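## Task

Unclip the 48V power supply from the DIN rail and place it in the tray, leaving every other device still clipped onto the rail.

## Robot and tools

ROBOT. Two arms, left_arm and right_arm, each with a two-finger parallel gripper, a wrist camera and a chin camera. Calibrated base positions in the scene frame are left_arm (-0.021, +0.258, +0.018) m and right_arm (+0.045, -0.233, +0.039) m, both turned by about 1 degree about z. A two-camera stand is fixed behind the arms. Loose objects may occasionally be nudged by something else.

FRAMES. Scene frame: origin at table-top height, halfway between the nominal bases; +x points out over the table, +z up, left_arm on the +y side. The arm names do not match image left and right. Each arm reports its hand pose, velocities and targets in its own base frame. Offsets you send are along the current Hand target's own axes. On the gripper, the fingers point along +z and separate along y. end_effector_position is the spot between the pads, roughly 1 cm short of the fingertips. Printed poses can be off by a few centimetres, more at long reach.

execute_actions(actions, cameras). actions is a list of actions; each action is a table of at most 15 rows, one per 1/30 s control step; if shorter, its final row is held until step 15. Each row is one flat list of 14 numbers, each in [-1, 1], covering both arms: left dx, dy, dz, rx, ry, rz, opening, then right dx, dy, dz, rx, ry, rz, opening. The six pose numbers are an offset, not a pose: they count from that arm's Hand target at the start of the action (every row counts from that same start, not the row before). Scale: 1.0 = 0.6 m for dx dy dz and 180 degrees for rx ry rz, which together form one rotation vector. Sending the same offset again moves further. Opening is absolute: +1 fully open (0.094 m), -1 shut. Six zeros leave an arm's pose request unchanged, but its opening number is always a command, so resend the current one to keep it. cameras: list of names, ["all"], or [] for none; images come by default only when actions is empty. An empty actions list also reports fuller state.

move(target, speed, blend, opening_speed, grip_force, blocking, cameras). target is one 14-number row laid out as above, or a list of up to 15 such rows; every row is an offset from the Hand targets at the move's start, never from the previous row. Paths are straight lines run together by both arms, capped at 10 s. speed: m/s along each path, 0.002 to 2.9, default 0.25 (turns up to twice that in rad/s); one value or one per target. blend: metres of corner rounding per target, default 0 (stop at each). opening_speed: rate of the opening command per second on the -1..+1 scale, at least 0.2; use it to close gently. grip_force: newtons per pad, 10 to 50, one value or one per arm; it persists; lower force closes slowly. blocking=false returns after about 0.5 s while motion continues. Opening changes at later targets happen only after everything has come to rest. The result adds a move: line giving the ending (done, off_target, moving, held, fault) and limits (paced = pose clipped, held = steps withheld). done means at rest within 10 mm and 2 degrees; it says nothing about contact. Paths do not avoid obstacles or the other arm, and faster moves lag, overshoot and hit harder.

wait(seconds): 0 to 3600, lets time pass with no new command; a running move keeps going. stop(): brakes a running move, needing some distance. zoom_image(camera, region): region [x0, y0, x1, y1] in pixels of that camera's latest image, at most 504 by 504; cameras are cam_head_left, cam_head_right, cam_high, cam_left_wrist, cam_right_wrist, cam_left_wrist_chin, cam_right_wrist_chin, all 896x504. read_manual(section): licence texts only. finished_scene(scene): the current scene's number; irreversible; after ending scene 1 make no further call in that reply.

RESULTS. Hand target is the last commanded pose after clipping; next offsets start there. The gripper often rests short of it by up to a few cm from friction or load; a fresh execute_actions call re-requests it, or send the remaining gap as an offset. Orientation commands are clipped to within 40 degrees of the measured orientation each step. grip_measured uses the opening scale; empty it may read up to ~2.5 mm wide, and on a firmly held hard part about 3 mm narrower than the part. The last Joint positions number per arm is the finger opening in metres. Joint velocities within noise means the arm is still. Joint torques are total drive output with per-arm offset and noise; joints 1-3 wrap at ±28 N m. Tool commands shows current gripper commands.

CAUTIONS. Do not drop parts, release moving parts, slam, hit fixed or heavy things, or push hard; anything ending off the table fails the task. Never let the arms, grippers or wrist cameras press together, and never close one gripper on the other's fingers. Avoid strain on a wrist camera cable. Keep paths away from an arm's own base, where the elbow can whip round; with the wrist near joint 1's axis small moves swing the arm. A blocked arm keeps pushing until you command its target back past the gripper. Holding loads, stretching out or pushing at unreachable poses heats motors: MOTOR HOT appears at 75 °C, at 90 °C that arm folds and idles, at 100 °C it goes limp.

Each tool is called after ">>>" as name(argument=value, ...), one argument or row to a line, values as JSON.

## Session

>>> execute_actions(
  actions=[],
)

>>> zoom_image(
  camera="cam_high",
  region=[370, 220, 530, 330],
)

>>> zoom_image(
  camera="cam_head_left",
  region=[370, 180, 490, 260],
)

Scene clock: 0.00 s.
left_arm: end_effector_position=(+0.3743, +0.0680, +0.0857) grip_measured=+1.000 end_effector_quat_wxyz=(+0.554, -0.108, +0.823, +0.062) | right_arm: end_effector_position=(+0.4007, -0.0393, +0.1054) grip_measured=+1.000 end_effector_quat_wxyz=(+0.587, +0.076, +0.803, -0.071)
Joint positions: left_arm=[0.126 1.48 0.321 0.768 -0.107 -0.064 0.094] | right_arm=[-0.016 1.547 0.383 0.852 0.189 0.035 0.094]
Joint velocities: within noise
Joint torques (N m): no reading
Motor temperatures (°C): left_arm=[32 32 40 39 28 29 30] | right_arm=[29 34 38 29 28 30 33]
Heat: left arm: 40 °C; right arm: 38 °C.
Hand target: left_arm +0.3800, +0.0689, +0.0995; +0.572, -0.109, +0.811, +0.062 | right_arm +0.4037, -0.0395, +0.1135; +0.596, +0.077, +0.796, -0.070
Tool commands: left_gripper/opening=+1.0 right_gripper/opening=+1.0

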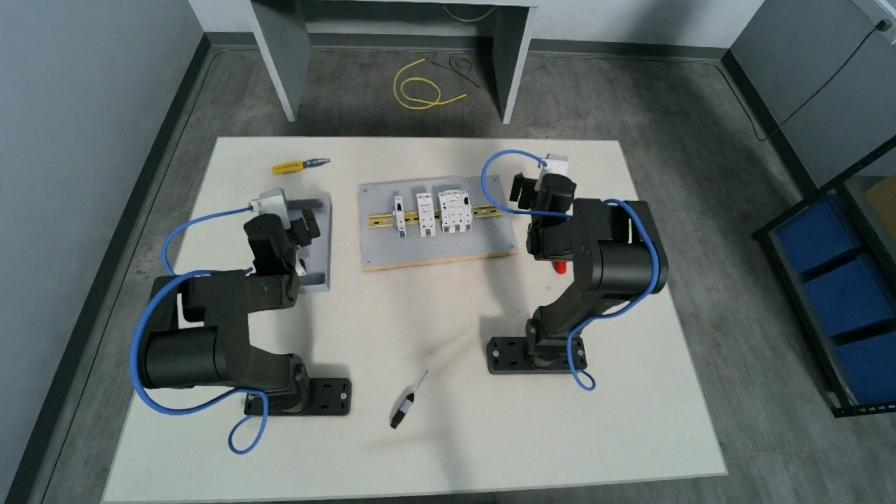

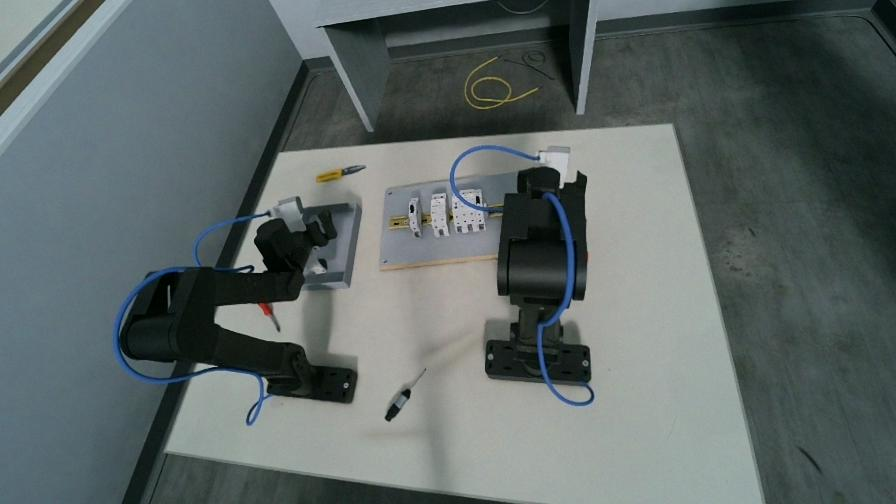

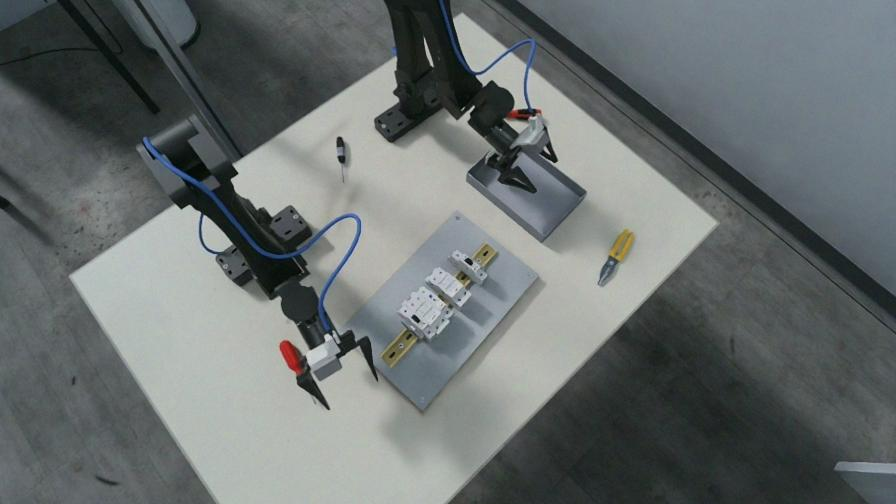

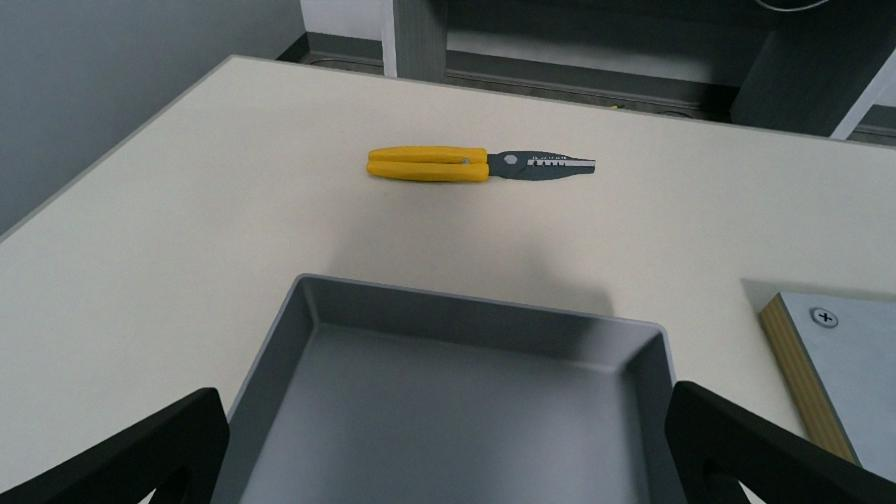

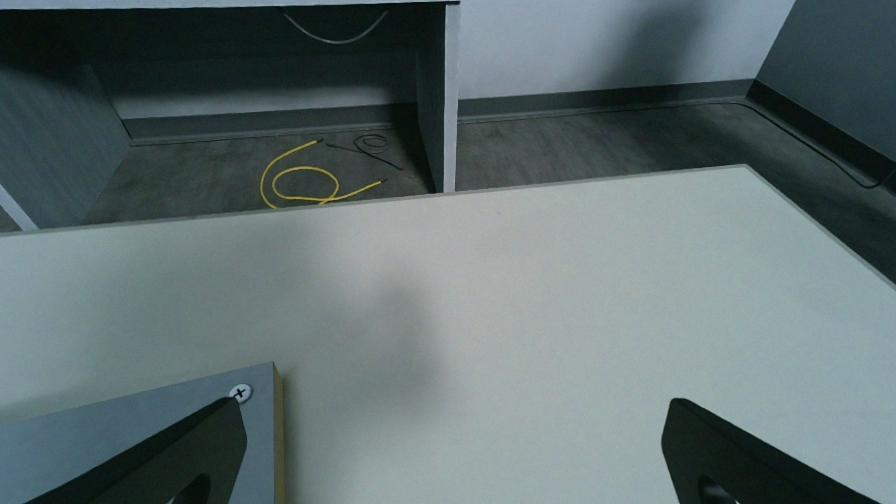

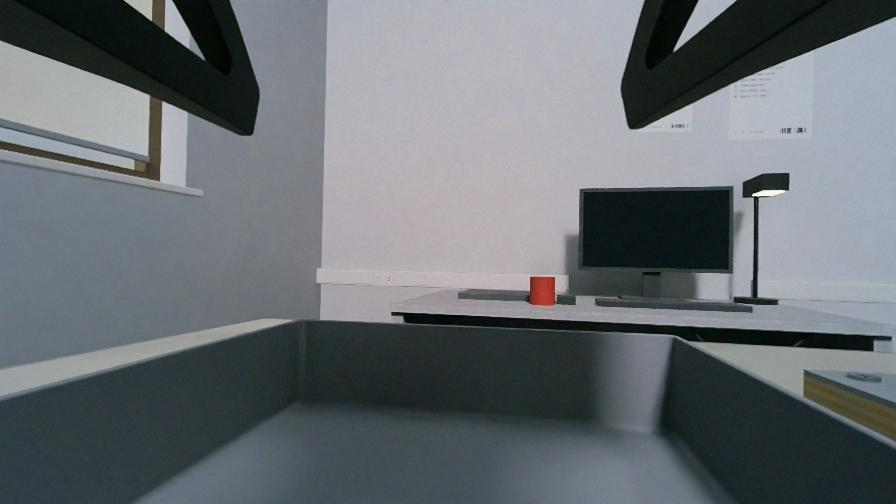

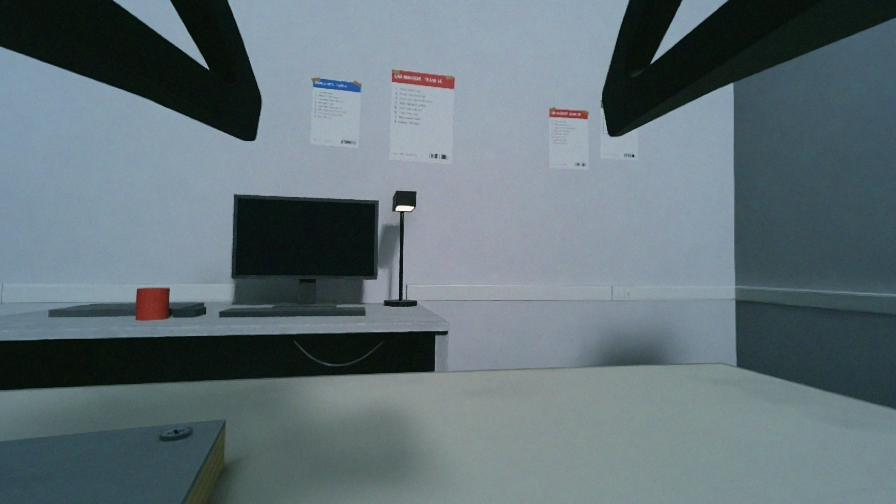

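Scaled by 3.150 from the camera's image (finer frame: 1280x720).

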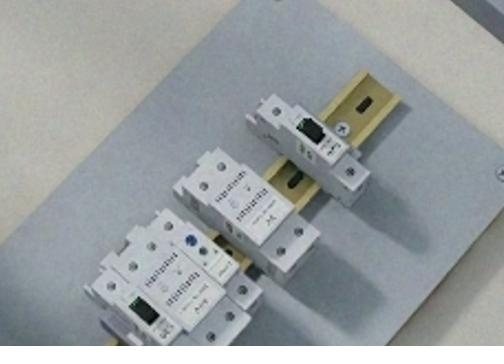

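Scaled by 4.200 from the camera's image (finer frame: 1280x720).

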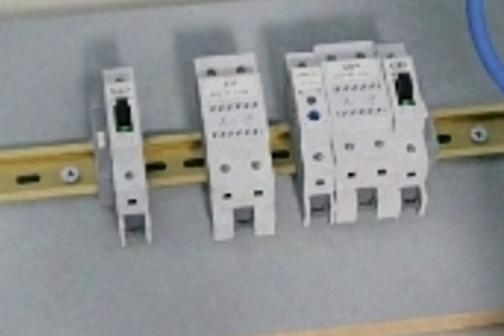

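>>> move(
  target=[
    [-0.157,-0.004,-0.0565,0,0,0,1,0,0,0,0,0,0,1],
    [-0.114,-0.503,-0.14,0.326,0.291,0.474,1,0,0,0,0,0,0,1],
  ],
  blend=0.03,
  cameras=["cam_left_wrist","cam_left_wrist_chin","cam_head_left"],
)

Scene clock: 19.53 s.
left_arm: end_effector_position=(+0.3970, -0.2332, +0.1936) grip_measured=+1.000 end_effector_quat_wxyz=(+0.103, +0.662, +0.742, +0.016) | right_arm: end_effector_position=(+0.4007, -0.0393, +0.1054) grip_measured=+1.000 end_effector_quat_wxyz=(+0.587, +0.076, +0.803, -0.071)
Joint positions: left_arm=[-0.53 2.235 2.456 -1.583 0.009 0.925 0.094] | right_arm=[-0.016 1.547 0.383 0.852 0.189 0.035 0.094]
Joint torques (N m): left_arm=[-0.35 -8.96 7.71 0.51 -0.04 0.08] | right_arm=[-0.09 -4.7 6.56 1.75 0.01 -0.01]
Heat: left arm: 42 °C; right arm: 38 °C.
Hand target: left_arm +0.4000, -0.2351, +0.1997; +0.001, +0.670, +0.743, +0.000 | right_arm +0.4037, -0.0395, +0.1135; +0.596, +0.077, +0.796, -0.070
Off the commanded pose: left_arm 0.007 m, 12 deg | right_arm 0.009 m, 1 deg.
joint sent to its limit (left arm) — joint 4 (wrist pitch), lower limit. The joint targets are off in orientation, not in position.
move: off_target (left_arm)
Images, in order (width x height): cam_head_left 896x504, cam_left_wrist 896x504, cam_left_wrist_chin 896x504.

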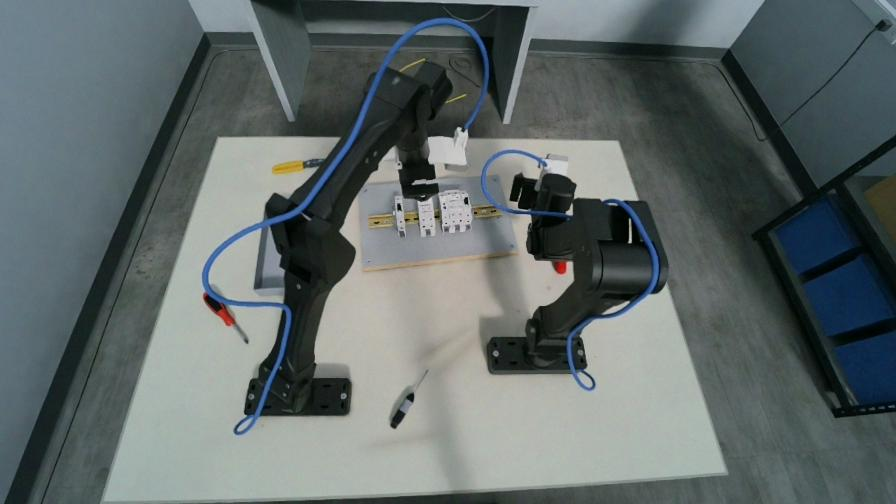

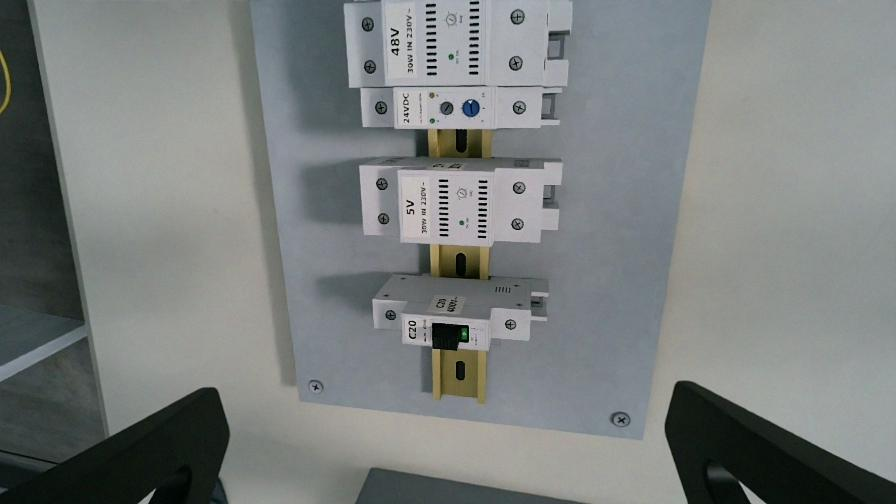

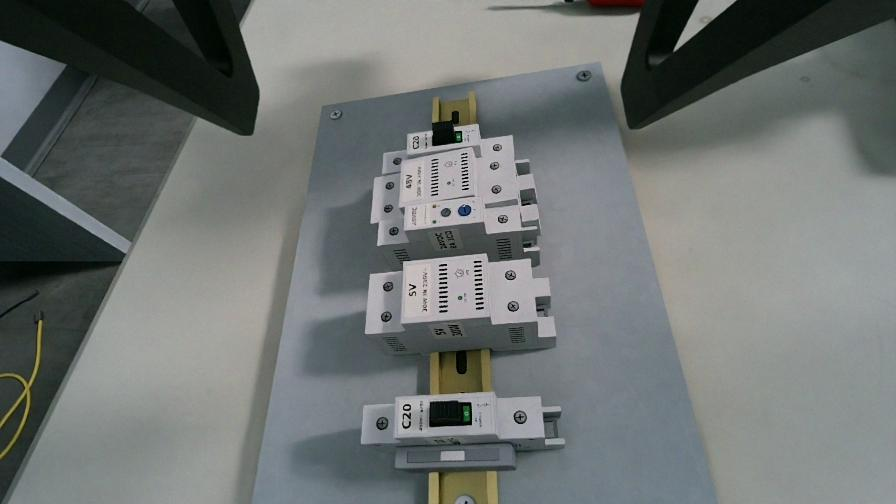

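>>> move(
  target=[0.508,-0.048,0,0,0,0,1,0,0,0,0,0,0,1],
)

>>> move(
  target=[
    [0,0,0,0,0,0,1,-0.128,-0.003,-0.037,0,0,0,1],
    [0,0,0,0,0,0,1,0.018,0.326,-0.153,-0.381,0.27,-0.5,0.3],
  ],
  blend=0.03,
)

>>> move(
  target=[0,0,0,0,0,0,1,0,0,0,0,-0.111,0,0.3],
  cameras=["cam_right_wrist","cam_right_wrist_chin"],
)

Scene clock: 56.77 s.
left_arm: end_effector_position=(+0.3460, +0.0647, +0.1873) grip_measured=+1.000 end_effector_quat_wxyz=(+0.007, +0.668, +0.744, +0.011) | right_arm: end_effector_position=(+0.4007, -0.0393, +0.1054) grip_measured=+1.000 end_effector_quat_wxyz=(+0.587, +0.076, +0.803, -0.071)
Joint positions: left_arm=[0.181 1.889 1.923 -1.578 -0.002 1.645 0.094] | right_arm=[-0.016 1.547 0.383 0.852 0.189 0.035 0.094]
Joint velocities: left_arm=[within noise] | right_arm=[-0.007 -0.007 -0.017 -0.037 -0.154 -0.022 0]
Joint torques (N m): left_arm=[0.53 -10.07 4.94 0.15 0.04 0.11] | right_arm=[-0.06 -4.68 6.56 1.75 0 -0.01]
Motor temperatures (°C): left_arm=[32 36 41 39 28 29 30] | right_arm=[29 34 38 34 28 30 32]
Heat: left arm: 41 °C; right arm: 38 °C.
Hand target: left_arm +0.3397, +0.0651, +0.1994; +0.001, +0.669, +0.743, +0.000 | right_arm +0.4037, -0.0395, +0.1135; +0.596, +0.077, +0.796, -0.070
Off the commanded pose: left_arm 0.014 m, 1 deg | right_arm 0.009 m, 1 deg.
joint sent to its limit (left arm) — joint 4 (wrist pitch), lower limit. The joint targets are off in orientation, not in position.
move: off_target (left_arm)

Scene clock: 63.07 s.
left_arm: end_effector_position=(+0.3460, +0.0647, +0.1873) grip_measured=+1.000 end_effector_quat_wxyz=(+0.007, +0.669, +0.743, +0.011) | right_arm: end_effector_position=(+0.3514, +0.1672, +0.1209) grip_measured=+0.303 end_effector_quat_wxyz=(+0.002, +0.738, -0.675, -0.003)
Joint positions: left_arm=[0.181 1.889 1.923 -1.578 -0.002 1.646 0.094] | right_arm=[0.44 2.039 1.867 -1.404 -0.003 -1.22 0.061]
Joint torques (N m): left_arm=[0.53 -10.06 4.93 0.16 0.05 0.07] | right_arm=[0.5 -7.23 10.14 -0.27 -0.04 -0.08]
Heat: left arm: 40 °C; right arm: 39 °C.
Hand target: left_arm +0.3397, +0.0651, +0.1994; +0.001, +0.669, +0.743, +0.000 | right_arm +0.3549, +0.1709, +0.1247; +0.000, +0.742, -0.670, +0.000
Off the commanded pose: left_arm 0.014 m, 1 deg | right_arm 0.006 m, 1 deg.
joint sent to its limit (left arm) — joint 4 (wrist pitch), lower limit. The joint targets are off in orientation, not in position.
move: done

Scene clock: 64.73 s.
left_arm: end_effector_position=(+0.3460, +0.0647, +0.1873) grip_measured=+1.000 end_effector_quat_wxyz=(+0.007, +0.669, +0.743, +0.011) | right_arm: end_effector_position=(+0.3564, +0.1703, +0.1121) grip_measured=+0.302 end_effector_quat_wxyz=(-0.094, +0.731, -0.663, -0.127)
Joint positions: left_arm=[0.181 1.889 1.923 -1.578 -0.002 1.646 0.094] | right_arm=[0.301 2.004 1.746 -1.279 -0.316 -1.362 0.061]
Joint torques (N m): left_arm=[0.53 -10.06 4.93 0.16 0.04 0.08] | right_arm=[-0.83 -11.21 5.31 0.09 -0.6 -0.11]
Heat: left arm: 40 °C; right arm: 39 °C.
Hand target: left_arm +0.3397, +0.0651, +0.1994; +0.001, +0.669, +0.743, +0.000 | right_arm +0.3549, +0.1709, +0.1247; -0.116, +0.731, -0.660, -0.129
Off the commanded pose: left_arm 0.014 m, 1 deg | right_arm 0.013 m, 3 deg.
joint sent to its limit (left arm) — joint 4 (wrist pitch), lower limit. The joint targets are off in orientation, not in position.
move: off_target (right_arm)

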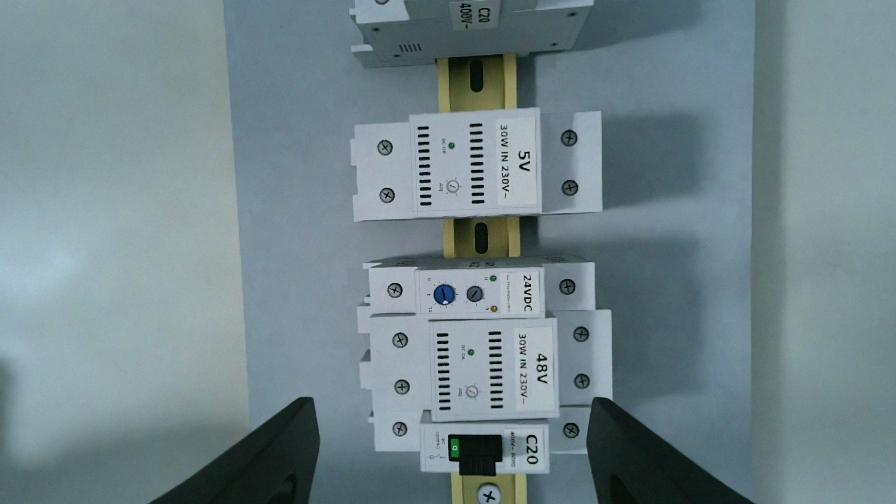

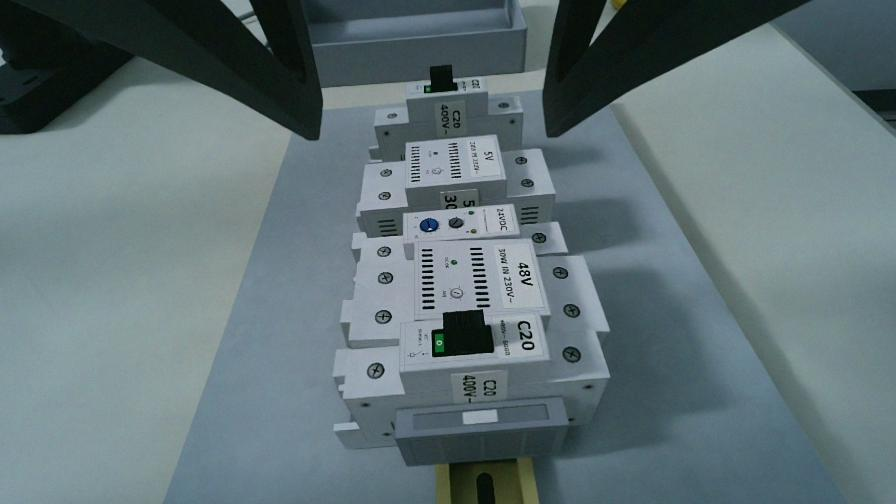

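>>> move(
  target=[0,0,0,0,0,0,1,0.0407,-0.0252,0.0817,0,0,0,0.35],
  speed=0.1,
  cameras=["cam_right_wrist","cam_right_wrist_chin"],
)

Scene clock: 79.23 s.
left_arm: end_effector_position=(+0.3460, +0.0647, +0.1873) grip_measured=+1.000 end_effector_quat_wxyz=(+0.007, +0.669, +0.743, +0.011) | right_arm: end_effector_position=(+0.3729, +0.1652, +0.0775) grip_measured=+0.348 end_effector_quat_wxyz=(-0.116, +0.733, -0.661, -0.114)
Joint positions: left_arm=[0.181 1.889 1.923 -1.578 -0.002 1.646 0.094] | right_arm=[0.276 2.025 1.636 -1.104 -0.318 -1.386 0.063]
Joint torques (N m): left_arm=[0.53 -10.06 4.94 0.16 0.04 0.08] | right_arm=[-0.62 -7.36 5.45 0.17 -0.58 -0.08]
Heat: left arm: 40 °C; right arm: 38 °C.
Hand target: left_arm +0.3397, +0.0651, +0.1994; +0.001, +0.669, +0.743, +0.000 | right_arm +0.3705, +0.1663, +0.0702; -0.116, +0.731, -0.660, -0.129
Off the commanded pose: left_arm 0.014 m, 1 deg | right_arm 0.008 m, 2 deg.
joint sent to its limit (left arm) — joint 4 (wrist pitch), lower limit. The joint targets are off in orientation, not in position.
move: done

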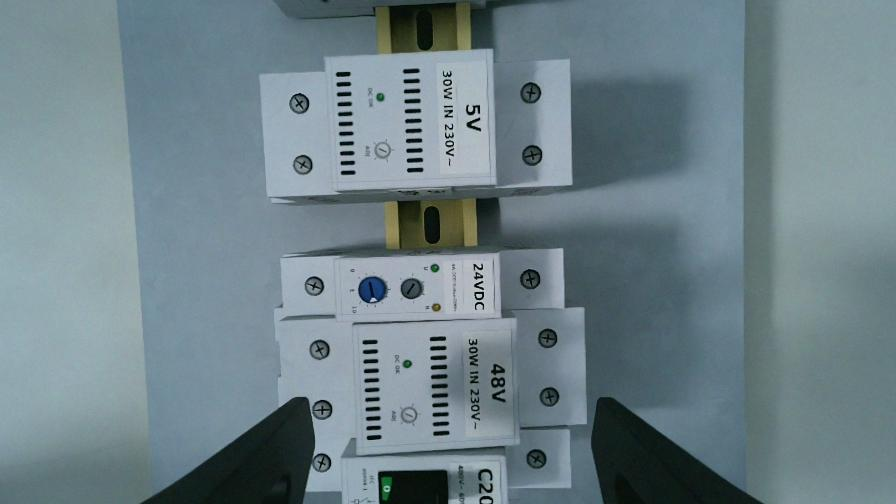

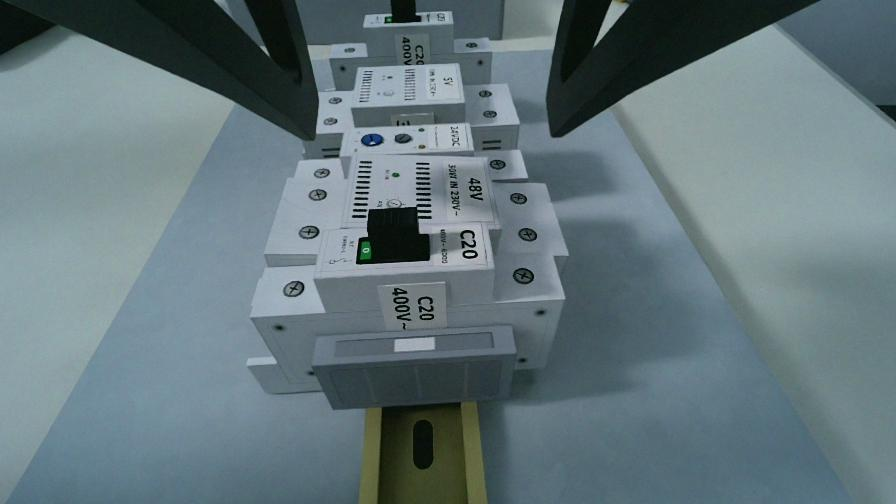

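>>> move(
  target=[0,0,0,0,0,0,1,0.0148,0.006,0.0495,0,0,0,0.35],
  speed=0.06,
  cameras=["cam_right_wrist","cam_right_wrist_chin"],
)

Scene clock: 85.27 s.
left_arm: end_effector_position=(+0.3460, +0.0647, +0.1873) grip_measured=+1.000 end_effector_quat_wxyz=(+0.007, +0.669, +0.743, +0.011) | right_arm: end_effector_position=(+0.3704, +0.1654, +0.0482) grip_measured=+0.348 end_effector_quat_wxyz=(-0.118, +0.733, -0.660, -0.116)
Joint positions: left_arm=[0.181 1.889 1.923 -1.578 -0.002 1.646 0.094] | right_arm=[0.276 2.039 1.536 -0.99 -0.324 -1.386 0.063]
Joint torques (N m): left_arm=[0.51 -10.06 4.94 0.16 0.04 0.07] | right_arm=[-0.08 -7.27 5 0.23 -0.52 -0.02]
Heat: left arm: 40 °C; right arm: 38 °C.
Hand target: left_arm +0.3397, +0.0651, +0.1994; +0.001, +0.669, +0.743, +0.000 | right_arm +0.3668, +0.1678, +0.0394; -0.116, +0.731, -0.660, -0.129
Off the commanded pose: left_arm 0.014 m, 1 deg | right_arm 0.010 m, 1 deg.
joint sent to its limit (left arm) — joint 4 (wrist pitch), lower limit. The joint targets are off in orientation, not in position.
move: done

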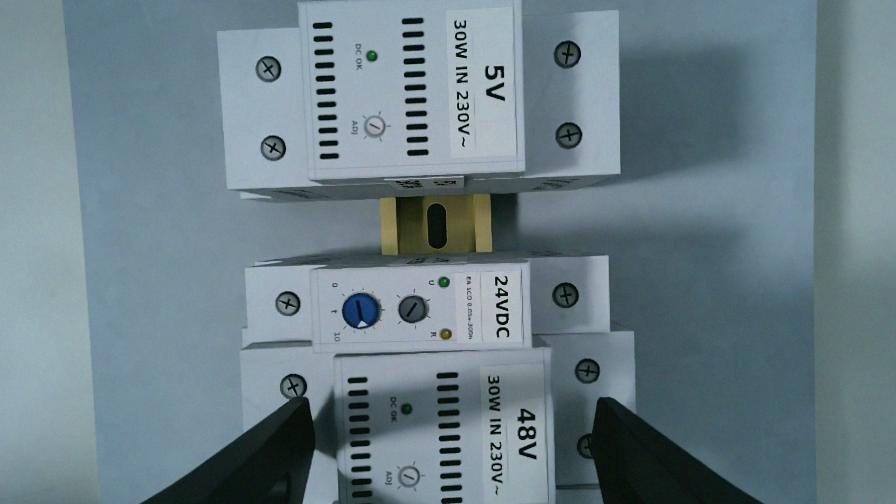

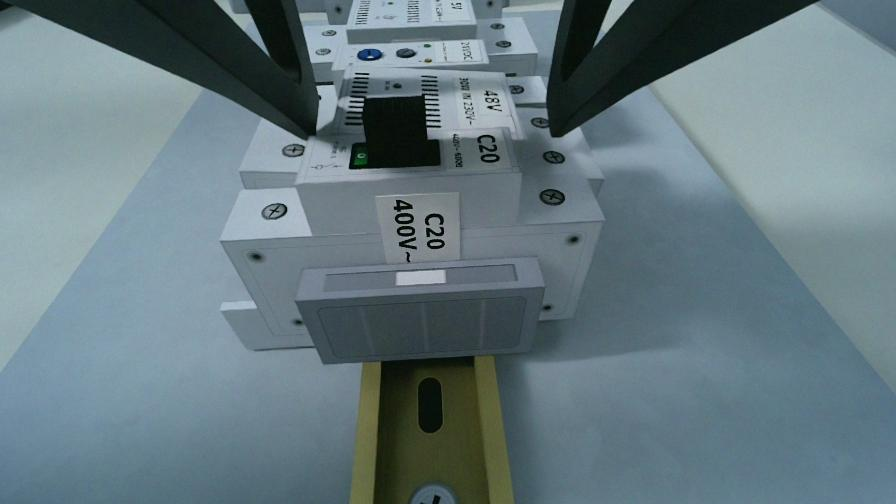

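>>> move(
  target=[0,0,0,0,0,0,1,0.001,0.002,0.0075,0,0,0,0.3],
  speed=0.06,
)

>>> move(
  target=[0,0,0,0,0,0,1,0,0,0,0,0,0,-0.4],
  opening_speed=0.4,
  cameras=["cam_right_wrist","cam_right_wrist_chin"],
)

Scene clock: 90.03 s.
left_arm: end_effector_position=(+0.3460, +0.0647, +0.1873) grip_measured=+1.000 end_effector_quat_wxyz=(+0.007, +0.669, +0.743, +0.011) | right_arm: end_effector_position=(+0.3700, +0.1670, +0.0474) grip_measured=+0.303 end_effector_quat_wxyz=(-0.121, +0.732, -0.659, -0.120)
Joint positions: left_arm=[0.181 1.889 1.923 -1.578 -0.002 1.646 0.094] | right_arm=[0.276 2.039 1.531 -0.982 -0.333 -1.386 0.061]
Joint torques (N m): left_arm=[0.53 -10.04 4.94 0.16 0.05 0.08] | right_arm=[0.17 -7.2 3.99 0.37 -0.36 0.01]
Heat: left arm: 40 °C; right arm: 38 °C.
Hand target: left_arm +0.3397, +0.0651, +0.1994; +0.001, +0.669, +0.743, +0.000 | right_arm +0.3655, +0.1686, +0.0350; -0.116, +0.731, -0.660, -0.129
Off the commanded pose: left_arm 0.014 m, 1 deg | right_arm 0.013 m, 1 deg.
joint sent to its limit (left arm) — joint 4 (wrist pitch), lower limit. The joint targets are off in orientation, not in position.
move: off_target (right_arm)

Scene clock: 92.00 s.
left_arm: end_effector_position=(+0.3460, +0.0647, +0.1873) grip_measured=+1.000 end_effector_quat_wxyz=(+0.007, +0.669, +0.743, +0.011) | right_arm: end_effector_position=(+0.3682, +0.1691, +0.0470) grip_measured=-0.045 end_effector_quat_wxyz=(-0.123, +0.731, -0.659, -0.127)
Joint positions: left_arm=[0.181 1.889 1.923 -1.578 -0.002 1.646 0.094] | right_arm=[0.276 2.039 1.526 -0.98 -0.348 -1.385 0.045]
Joint torques (N m): left_arm=[0.53 -10.06 4.94 0.16 0.04 0.07] | right_arm=[0.18 -7.19 4.41 0.36 -0.25 0]
Heat: left arm: 40 °C; right arm: 38 °C.
Hand target: left_arm +0.3397, +0.0651, +0.1994; +0.001, +0.669, +0.743, +0.000 | right_arm +0.3655, +0.1686, +0.0350; -0.116, +0.731, -0.660, -0.129
Off the commanded pose: left_arm 0.014 m, 1 deg | right_arm 0.012 m, 1 deg.
joint sent to its limit (left arm) — joint 4 (wrist pitch), lower limit. The joint targets are off in orientation, not in position.
move: done

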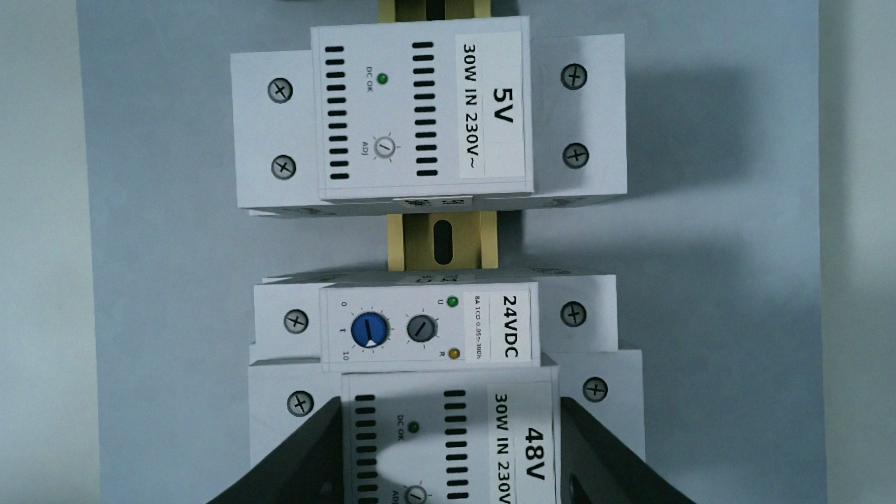

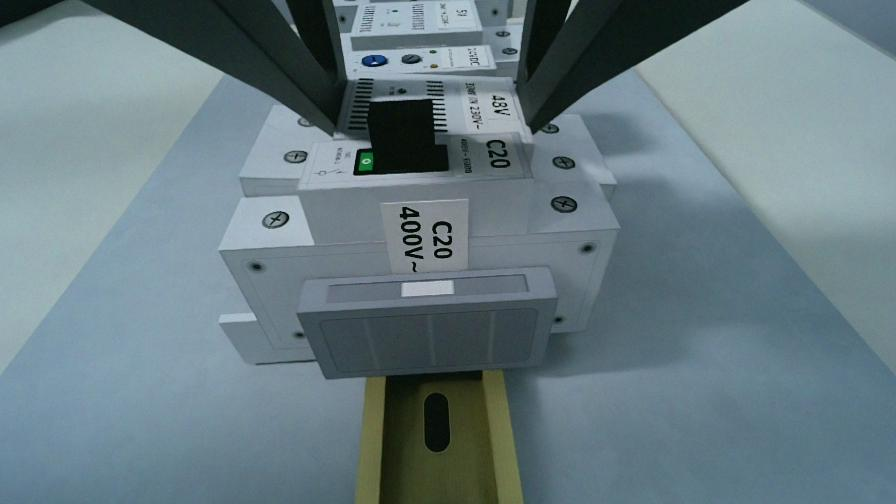

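>>> move(
  target=[0,0,0,0,0,0,1,0,-0.0355,-0.02,-0.136,0,0.049,-0.4],
  speed=0.05,
  cameras=["cam_right_wrist","cam_right_wrist_chin"],
)

Scene clock: 100.67 s.
left_arm: end_effector_position=(+0.3460, +0.0647, +0.1873) grip_measured=+1.000 end_effector_quat_wxyz=(+0.007, +0.669, +0.743, +0.011) | right_arm: end_effector_position=(+0.3771, +0.1674, +0.0485) grip_measured=-0.047 end_effector_quat_wxyz=(+0.012, +0.711, -0.663, -0.234)
Joint positions: left_arm=[0.181 1.889 1.923 -1.578 -0.002 1.646 0.094] | right_arm=[0.252 2.449 2.165 -1.577 -0.38 -1.445 0.045]
Joint torques (N m): left_arm=[0.53 -10.06 4.94 0.16 0.04 0.07] | right_arm=[-1.8 -8.12 9.52 -0.61 -0.66 0.47]
Heat: left arm: 40 °C; right arm: 39 °C.
Hand target: left_arm +0.3397, +0.0651, +0.1994; +0.001, +0.669, +0.743, +0.000 | right_arm +0.3871, +0.1667, +0.0462; +0.052, +0.687, -0.671, -0.274
Off the commanded pose: left_arm 0.014 m, 1 deg | right_arm 0.010 m, 7 deg.
joint sent to its limit (left arm) — joint 4 (wrist pitch), lower limit. The joint targets are off in orientation, not in position.
joint sent to its limit (right arm) — joint 4 (wrist pitch), lower limit. The joint targets are off in orientation, not in position.
move: off_target (right_arm)

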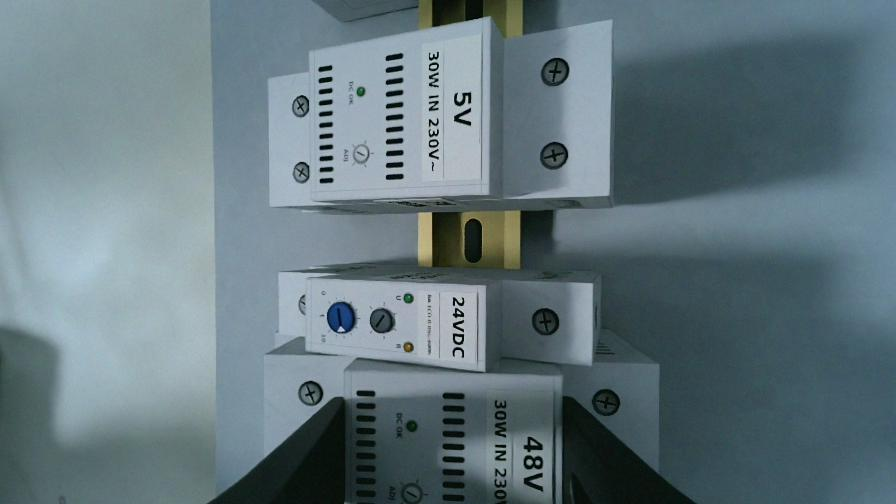

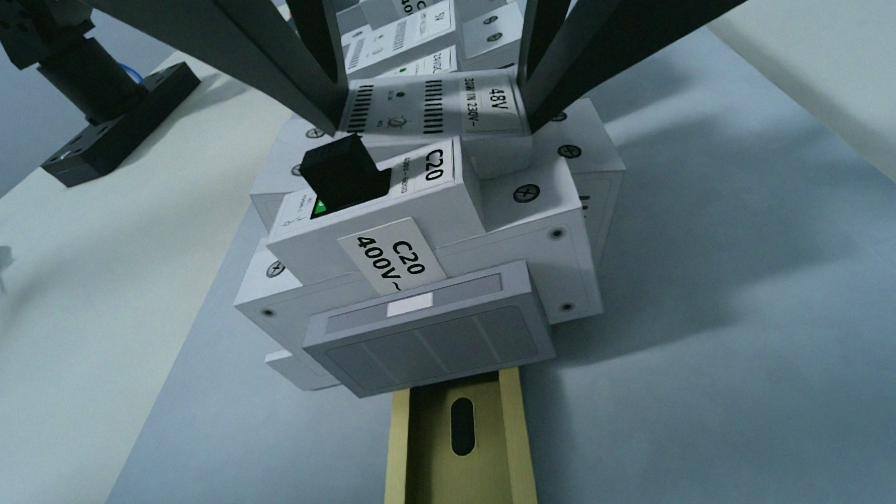

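>>> move(
  target=[
    [0,0,0,0,0,0,1,0.0007,0.02,0.008,0.0627,0,-0.0227,-0.4],
    [0,0,0,0,0,0,1,-0.004,-0.028,-0.007,0.0627,0,-0.0227,-0.4],
  ],
  speed=0.05,
  cameras=["cam_right_wrist","cam_right_wrist_chin"],
)

Scene clock: 109.00 s.
left_arm: end_effector_position=(+0.3460, +0.0647, +0.1873) grip_measured=+1.000 end_effector_quat_wxyz=(+0.007, +0.669, +0.743, +0.011) | right_arm: end_effector_position=(+0.3892, +0.1692, +0.0481) grip_measured=-0.048 end_effector_quat_wxyz=(-0.010, +0.713, -0.666, -0.219)
Joint positions: left_arm=[0.181 1.889 1.923 -1.578 -0.002 1.646 0.094] | right_arm=[0.25 2.44 2.163 -1.525 -0.379 -1.434 0.045]
Joint torques (N m): left_arm=[0.53 -10.06 4.93 0.16 0.04 0.07] | right_arm=[-0.81 -8.5 9.65 -0.25 -0.31 0.08]
Heat: left arm: 40 °C; right arm: 39 °C.
Hand target: left_arm +0.3397, +0.0651, +0.1994; +0.001, +0.669, +0.743, +0.000 | right_arm +0.4042, +0.1692, +0.0431; -0.026, +0.712, -0.670, -0.209
Off the commanded pose: left_arm 0.014 m, 1 deg | right_arm 0.016 m, 2 deg.
joint sent to its limit (left arm) — joint 4 (wrist pitch), lower limit. The joint targets are off in orientation, not in position.
move: off_target (right_arm)

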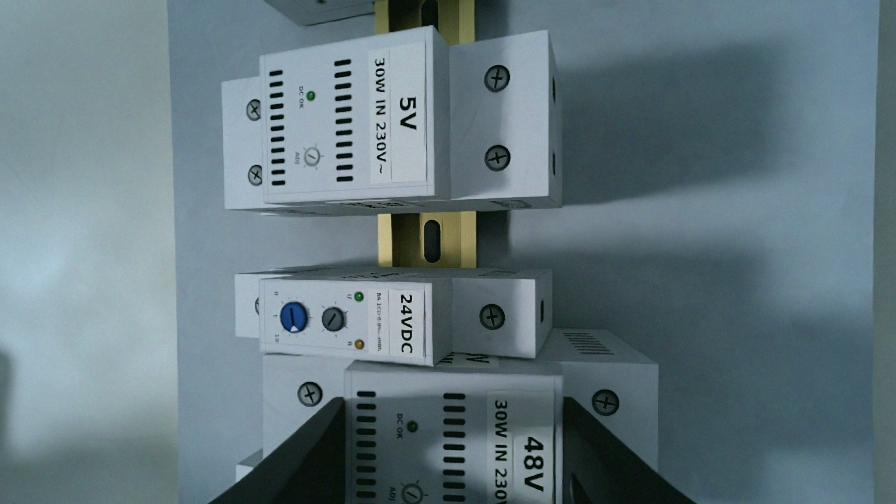

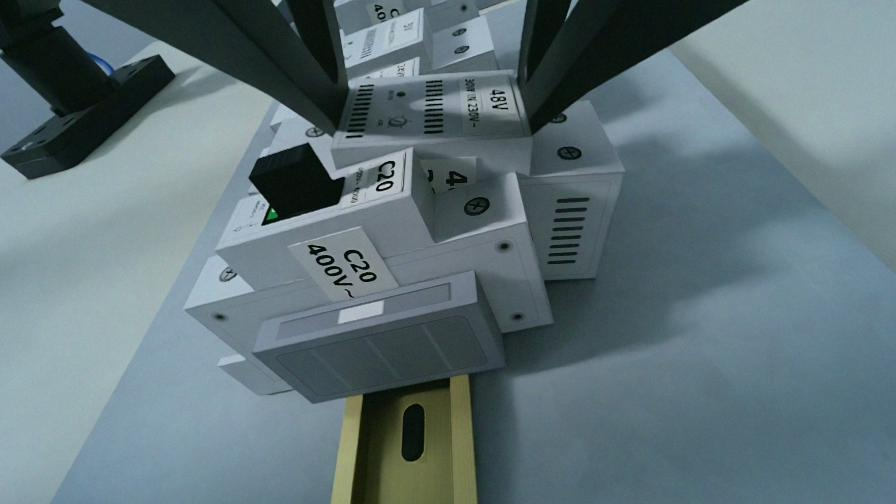

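>>> move(
  target=[
    [0,0,0,0,0,0,1,-0.0667,0.0647,-0.178,0,0,0,-0.4],
    [0,0,0,0,0,0,1,-0.1485,0.383,0.0375,0.073,0,-0.0265,-0.4],
  ],
  speed=[0.08,0.2],
  cameras=["cam_right_wrist","cam_right_wrist_chin","cam_head_left","cam_high"],
)

Scene clock: 122.53 s.
left_arm: end_effector_position=(+0.3460, +0.0647, +0.1873) grip_measured=+1.000 end_effector_quat_wxyz=(+0.007, +0.669, +0.743, +0.011) | right_arm: end_effector_position=(+0.1777, +0.2343, +0.1022) grip_measured=-0.048 end_effector_quat_wxyz=(-0.099, +0.731, -0.664, -0.126)
Joint positions: left_arm=[0.181 1.889 1.923 -1.578 -0.002 1.646 0.094] | right_arm=[0.757 1.481 1.085 -0.99 -0.266 -0.886 0.045]
Joint torques (N m): left_arm=[0.53 -10.06 4.94 0.16 0.04 0.07] | right_arm=[0.7 -6.76 5.79 0.5 -0.33 0.05]
Heat: left arm: 40 °C; right arm: 40 °C.
Hand target: left_arm +0.3397, +0.0651, +0.1994; +0.001, +0.669, +0.743, +0.000 | right_arm +0.1751, +0.2373, +0.1078; -0.116, +0.731, -0.659, -0.129
Off the commanded pose: left_arm 0.014 m, 1 deg | right_arm 0.007 m, 2 deg.
joint sent to its limit (left arm) — joint 4 (wrist pitch), lower limit. The joint targets are off in orientation, not in position.
move: done
Images, in order (width x height): cam_head_left 896x504, cam_high 896x504, cam_right_wrist 896x504, cam_right_wrist_chin 896x504.

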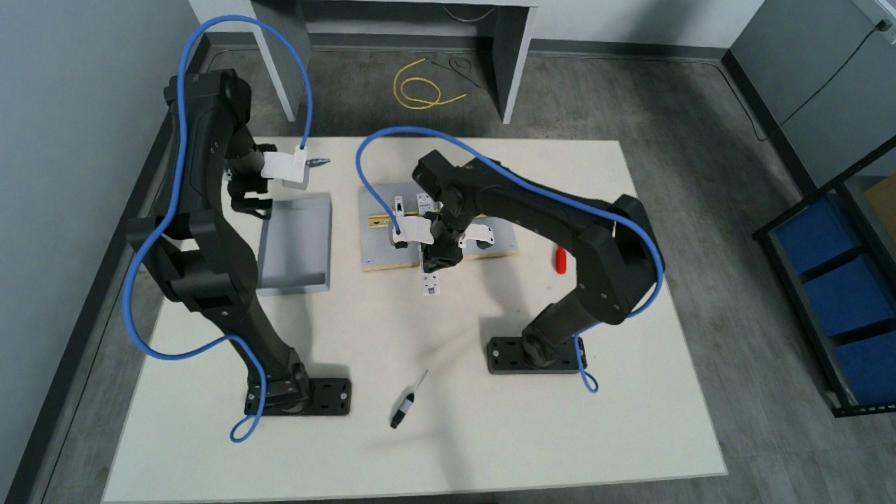

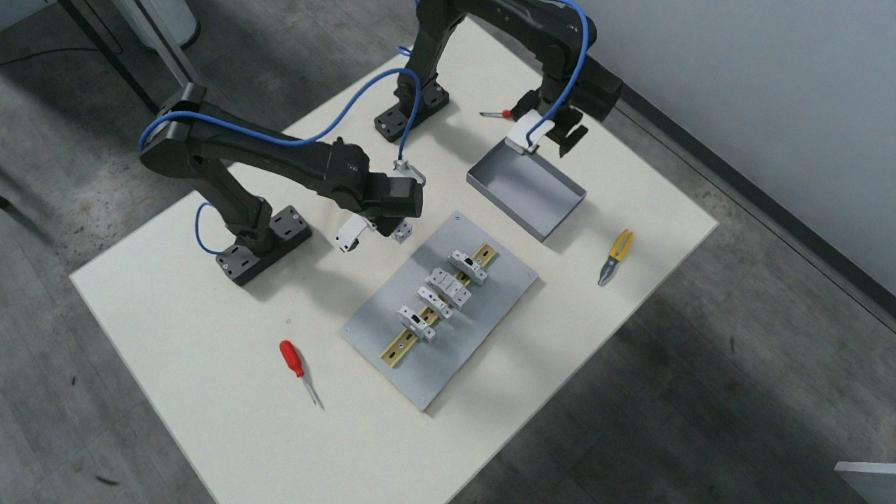

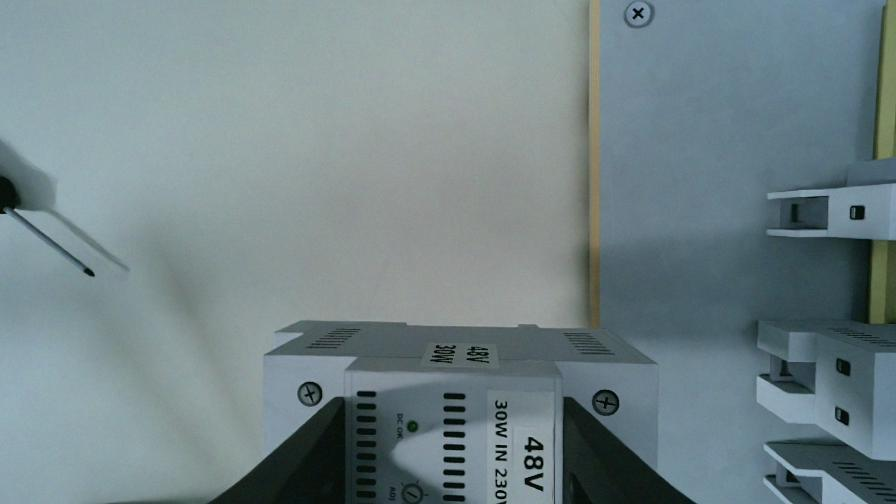

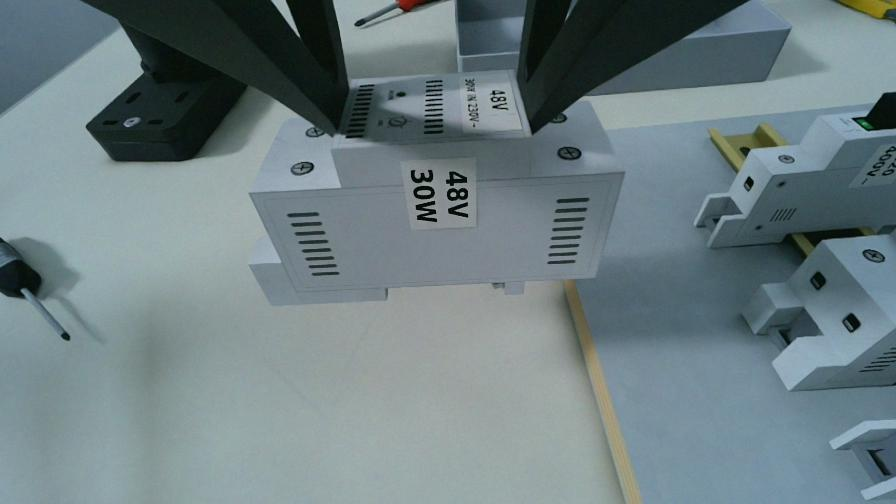

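>>> move(
  target=[
    [0,0,0,0,0,0,1,-0.02,0.0617,0.0958,0,0,0,-0.4],
    [0,0,0,0,0,0,1,0.0027,0.0617,0.156,0,0,0,-0.4],
  ],
  speed=[0.12,0.03],
  cameras=["cam_right_wrist","cam_right_wrist_chin"],
)

Scene clock: 130.73 s.
left_arm: end_effector_position=(+0.3460, +0.0647, +0.1873) grip_measured=+1.000 end_effector_quat_wxyz=(+0.007, +0.669, +0.743, +0.011) | right_arm: end_effector_position=(+0.1388, +0.2631, +0.0246) grip_measured=-0.048 end_effector_quat_wxyz=(-0.118, +0.731, -0.661, -0.125)
Joint positions: left_arm=[0.181 1.889 1.923 -1.578 -0.002 1.646 0.094] | right_arm=[0.949 1.525 0.788 -0.566 -0.22 -0.693 0.045]
Joint torques (N m): left_arm=[0.53 -10.06 4.93 0.16 0.04 0.07] | right_arm=[0.58 -3.78 4.92 0.7 -0.31 0.06]
Heat: left arm: 40 °C; right arm: 39 °C.
Hand target: left_arm +0.3397, +0.0651, +0.1994; +0.001, +0.669, +0.743, +0.000 | right_arm +0.1350, +0.2638, +0.0194; -0.116, +0.731, -0.659, -0.129
Off the commanded pose: left_arm 0.014 m, 1 deg | right_arm 0.007 m, 1 deg.
joint sent to its limit (left arm) — joint 4 (wrist pitch), lower limit. The joint targets are off in orientation, not in position.
move: done

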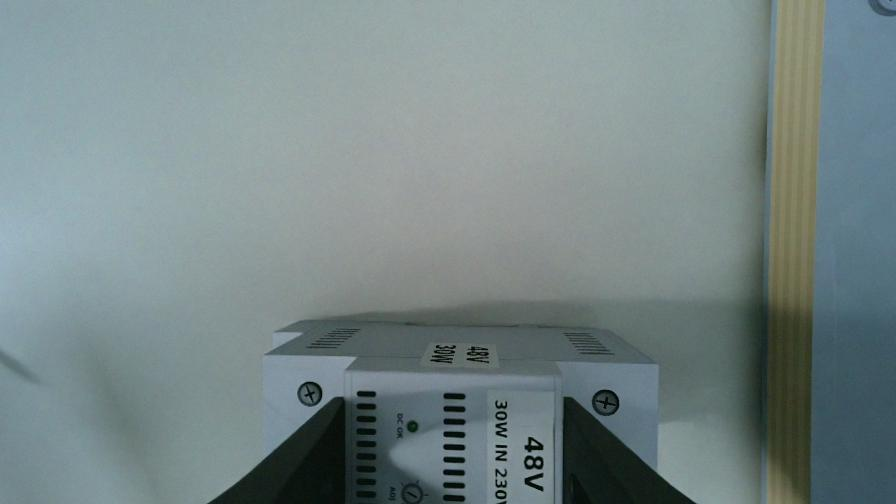

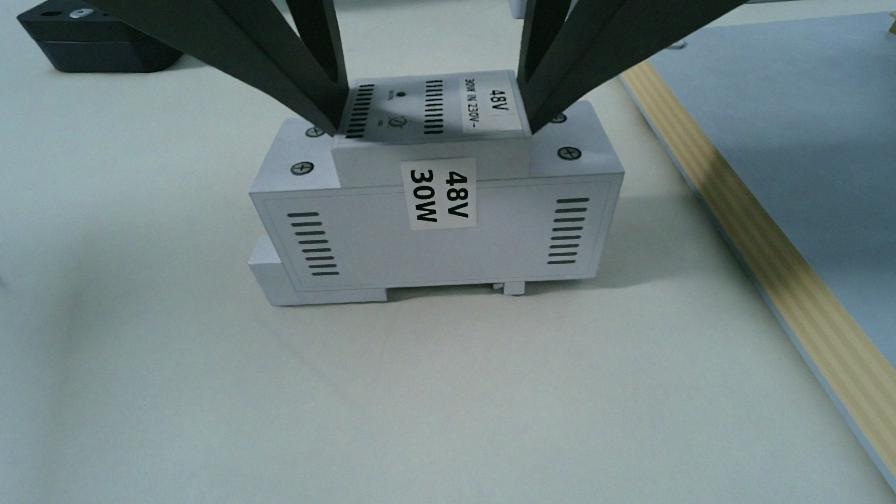

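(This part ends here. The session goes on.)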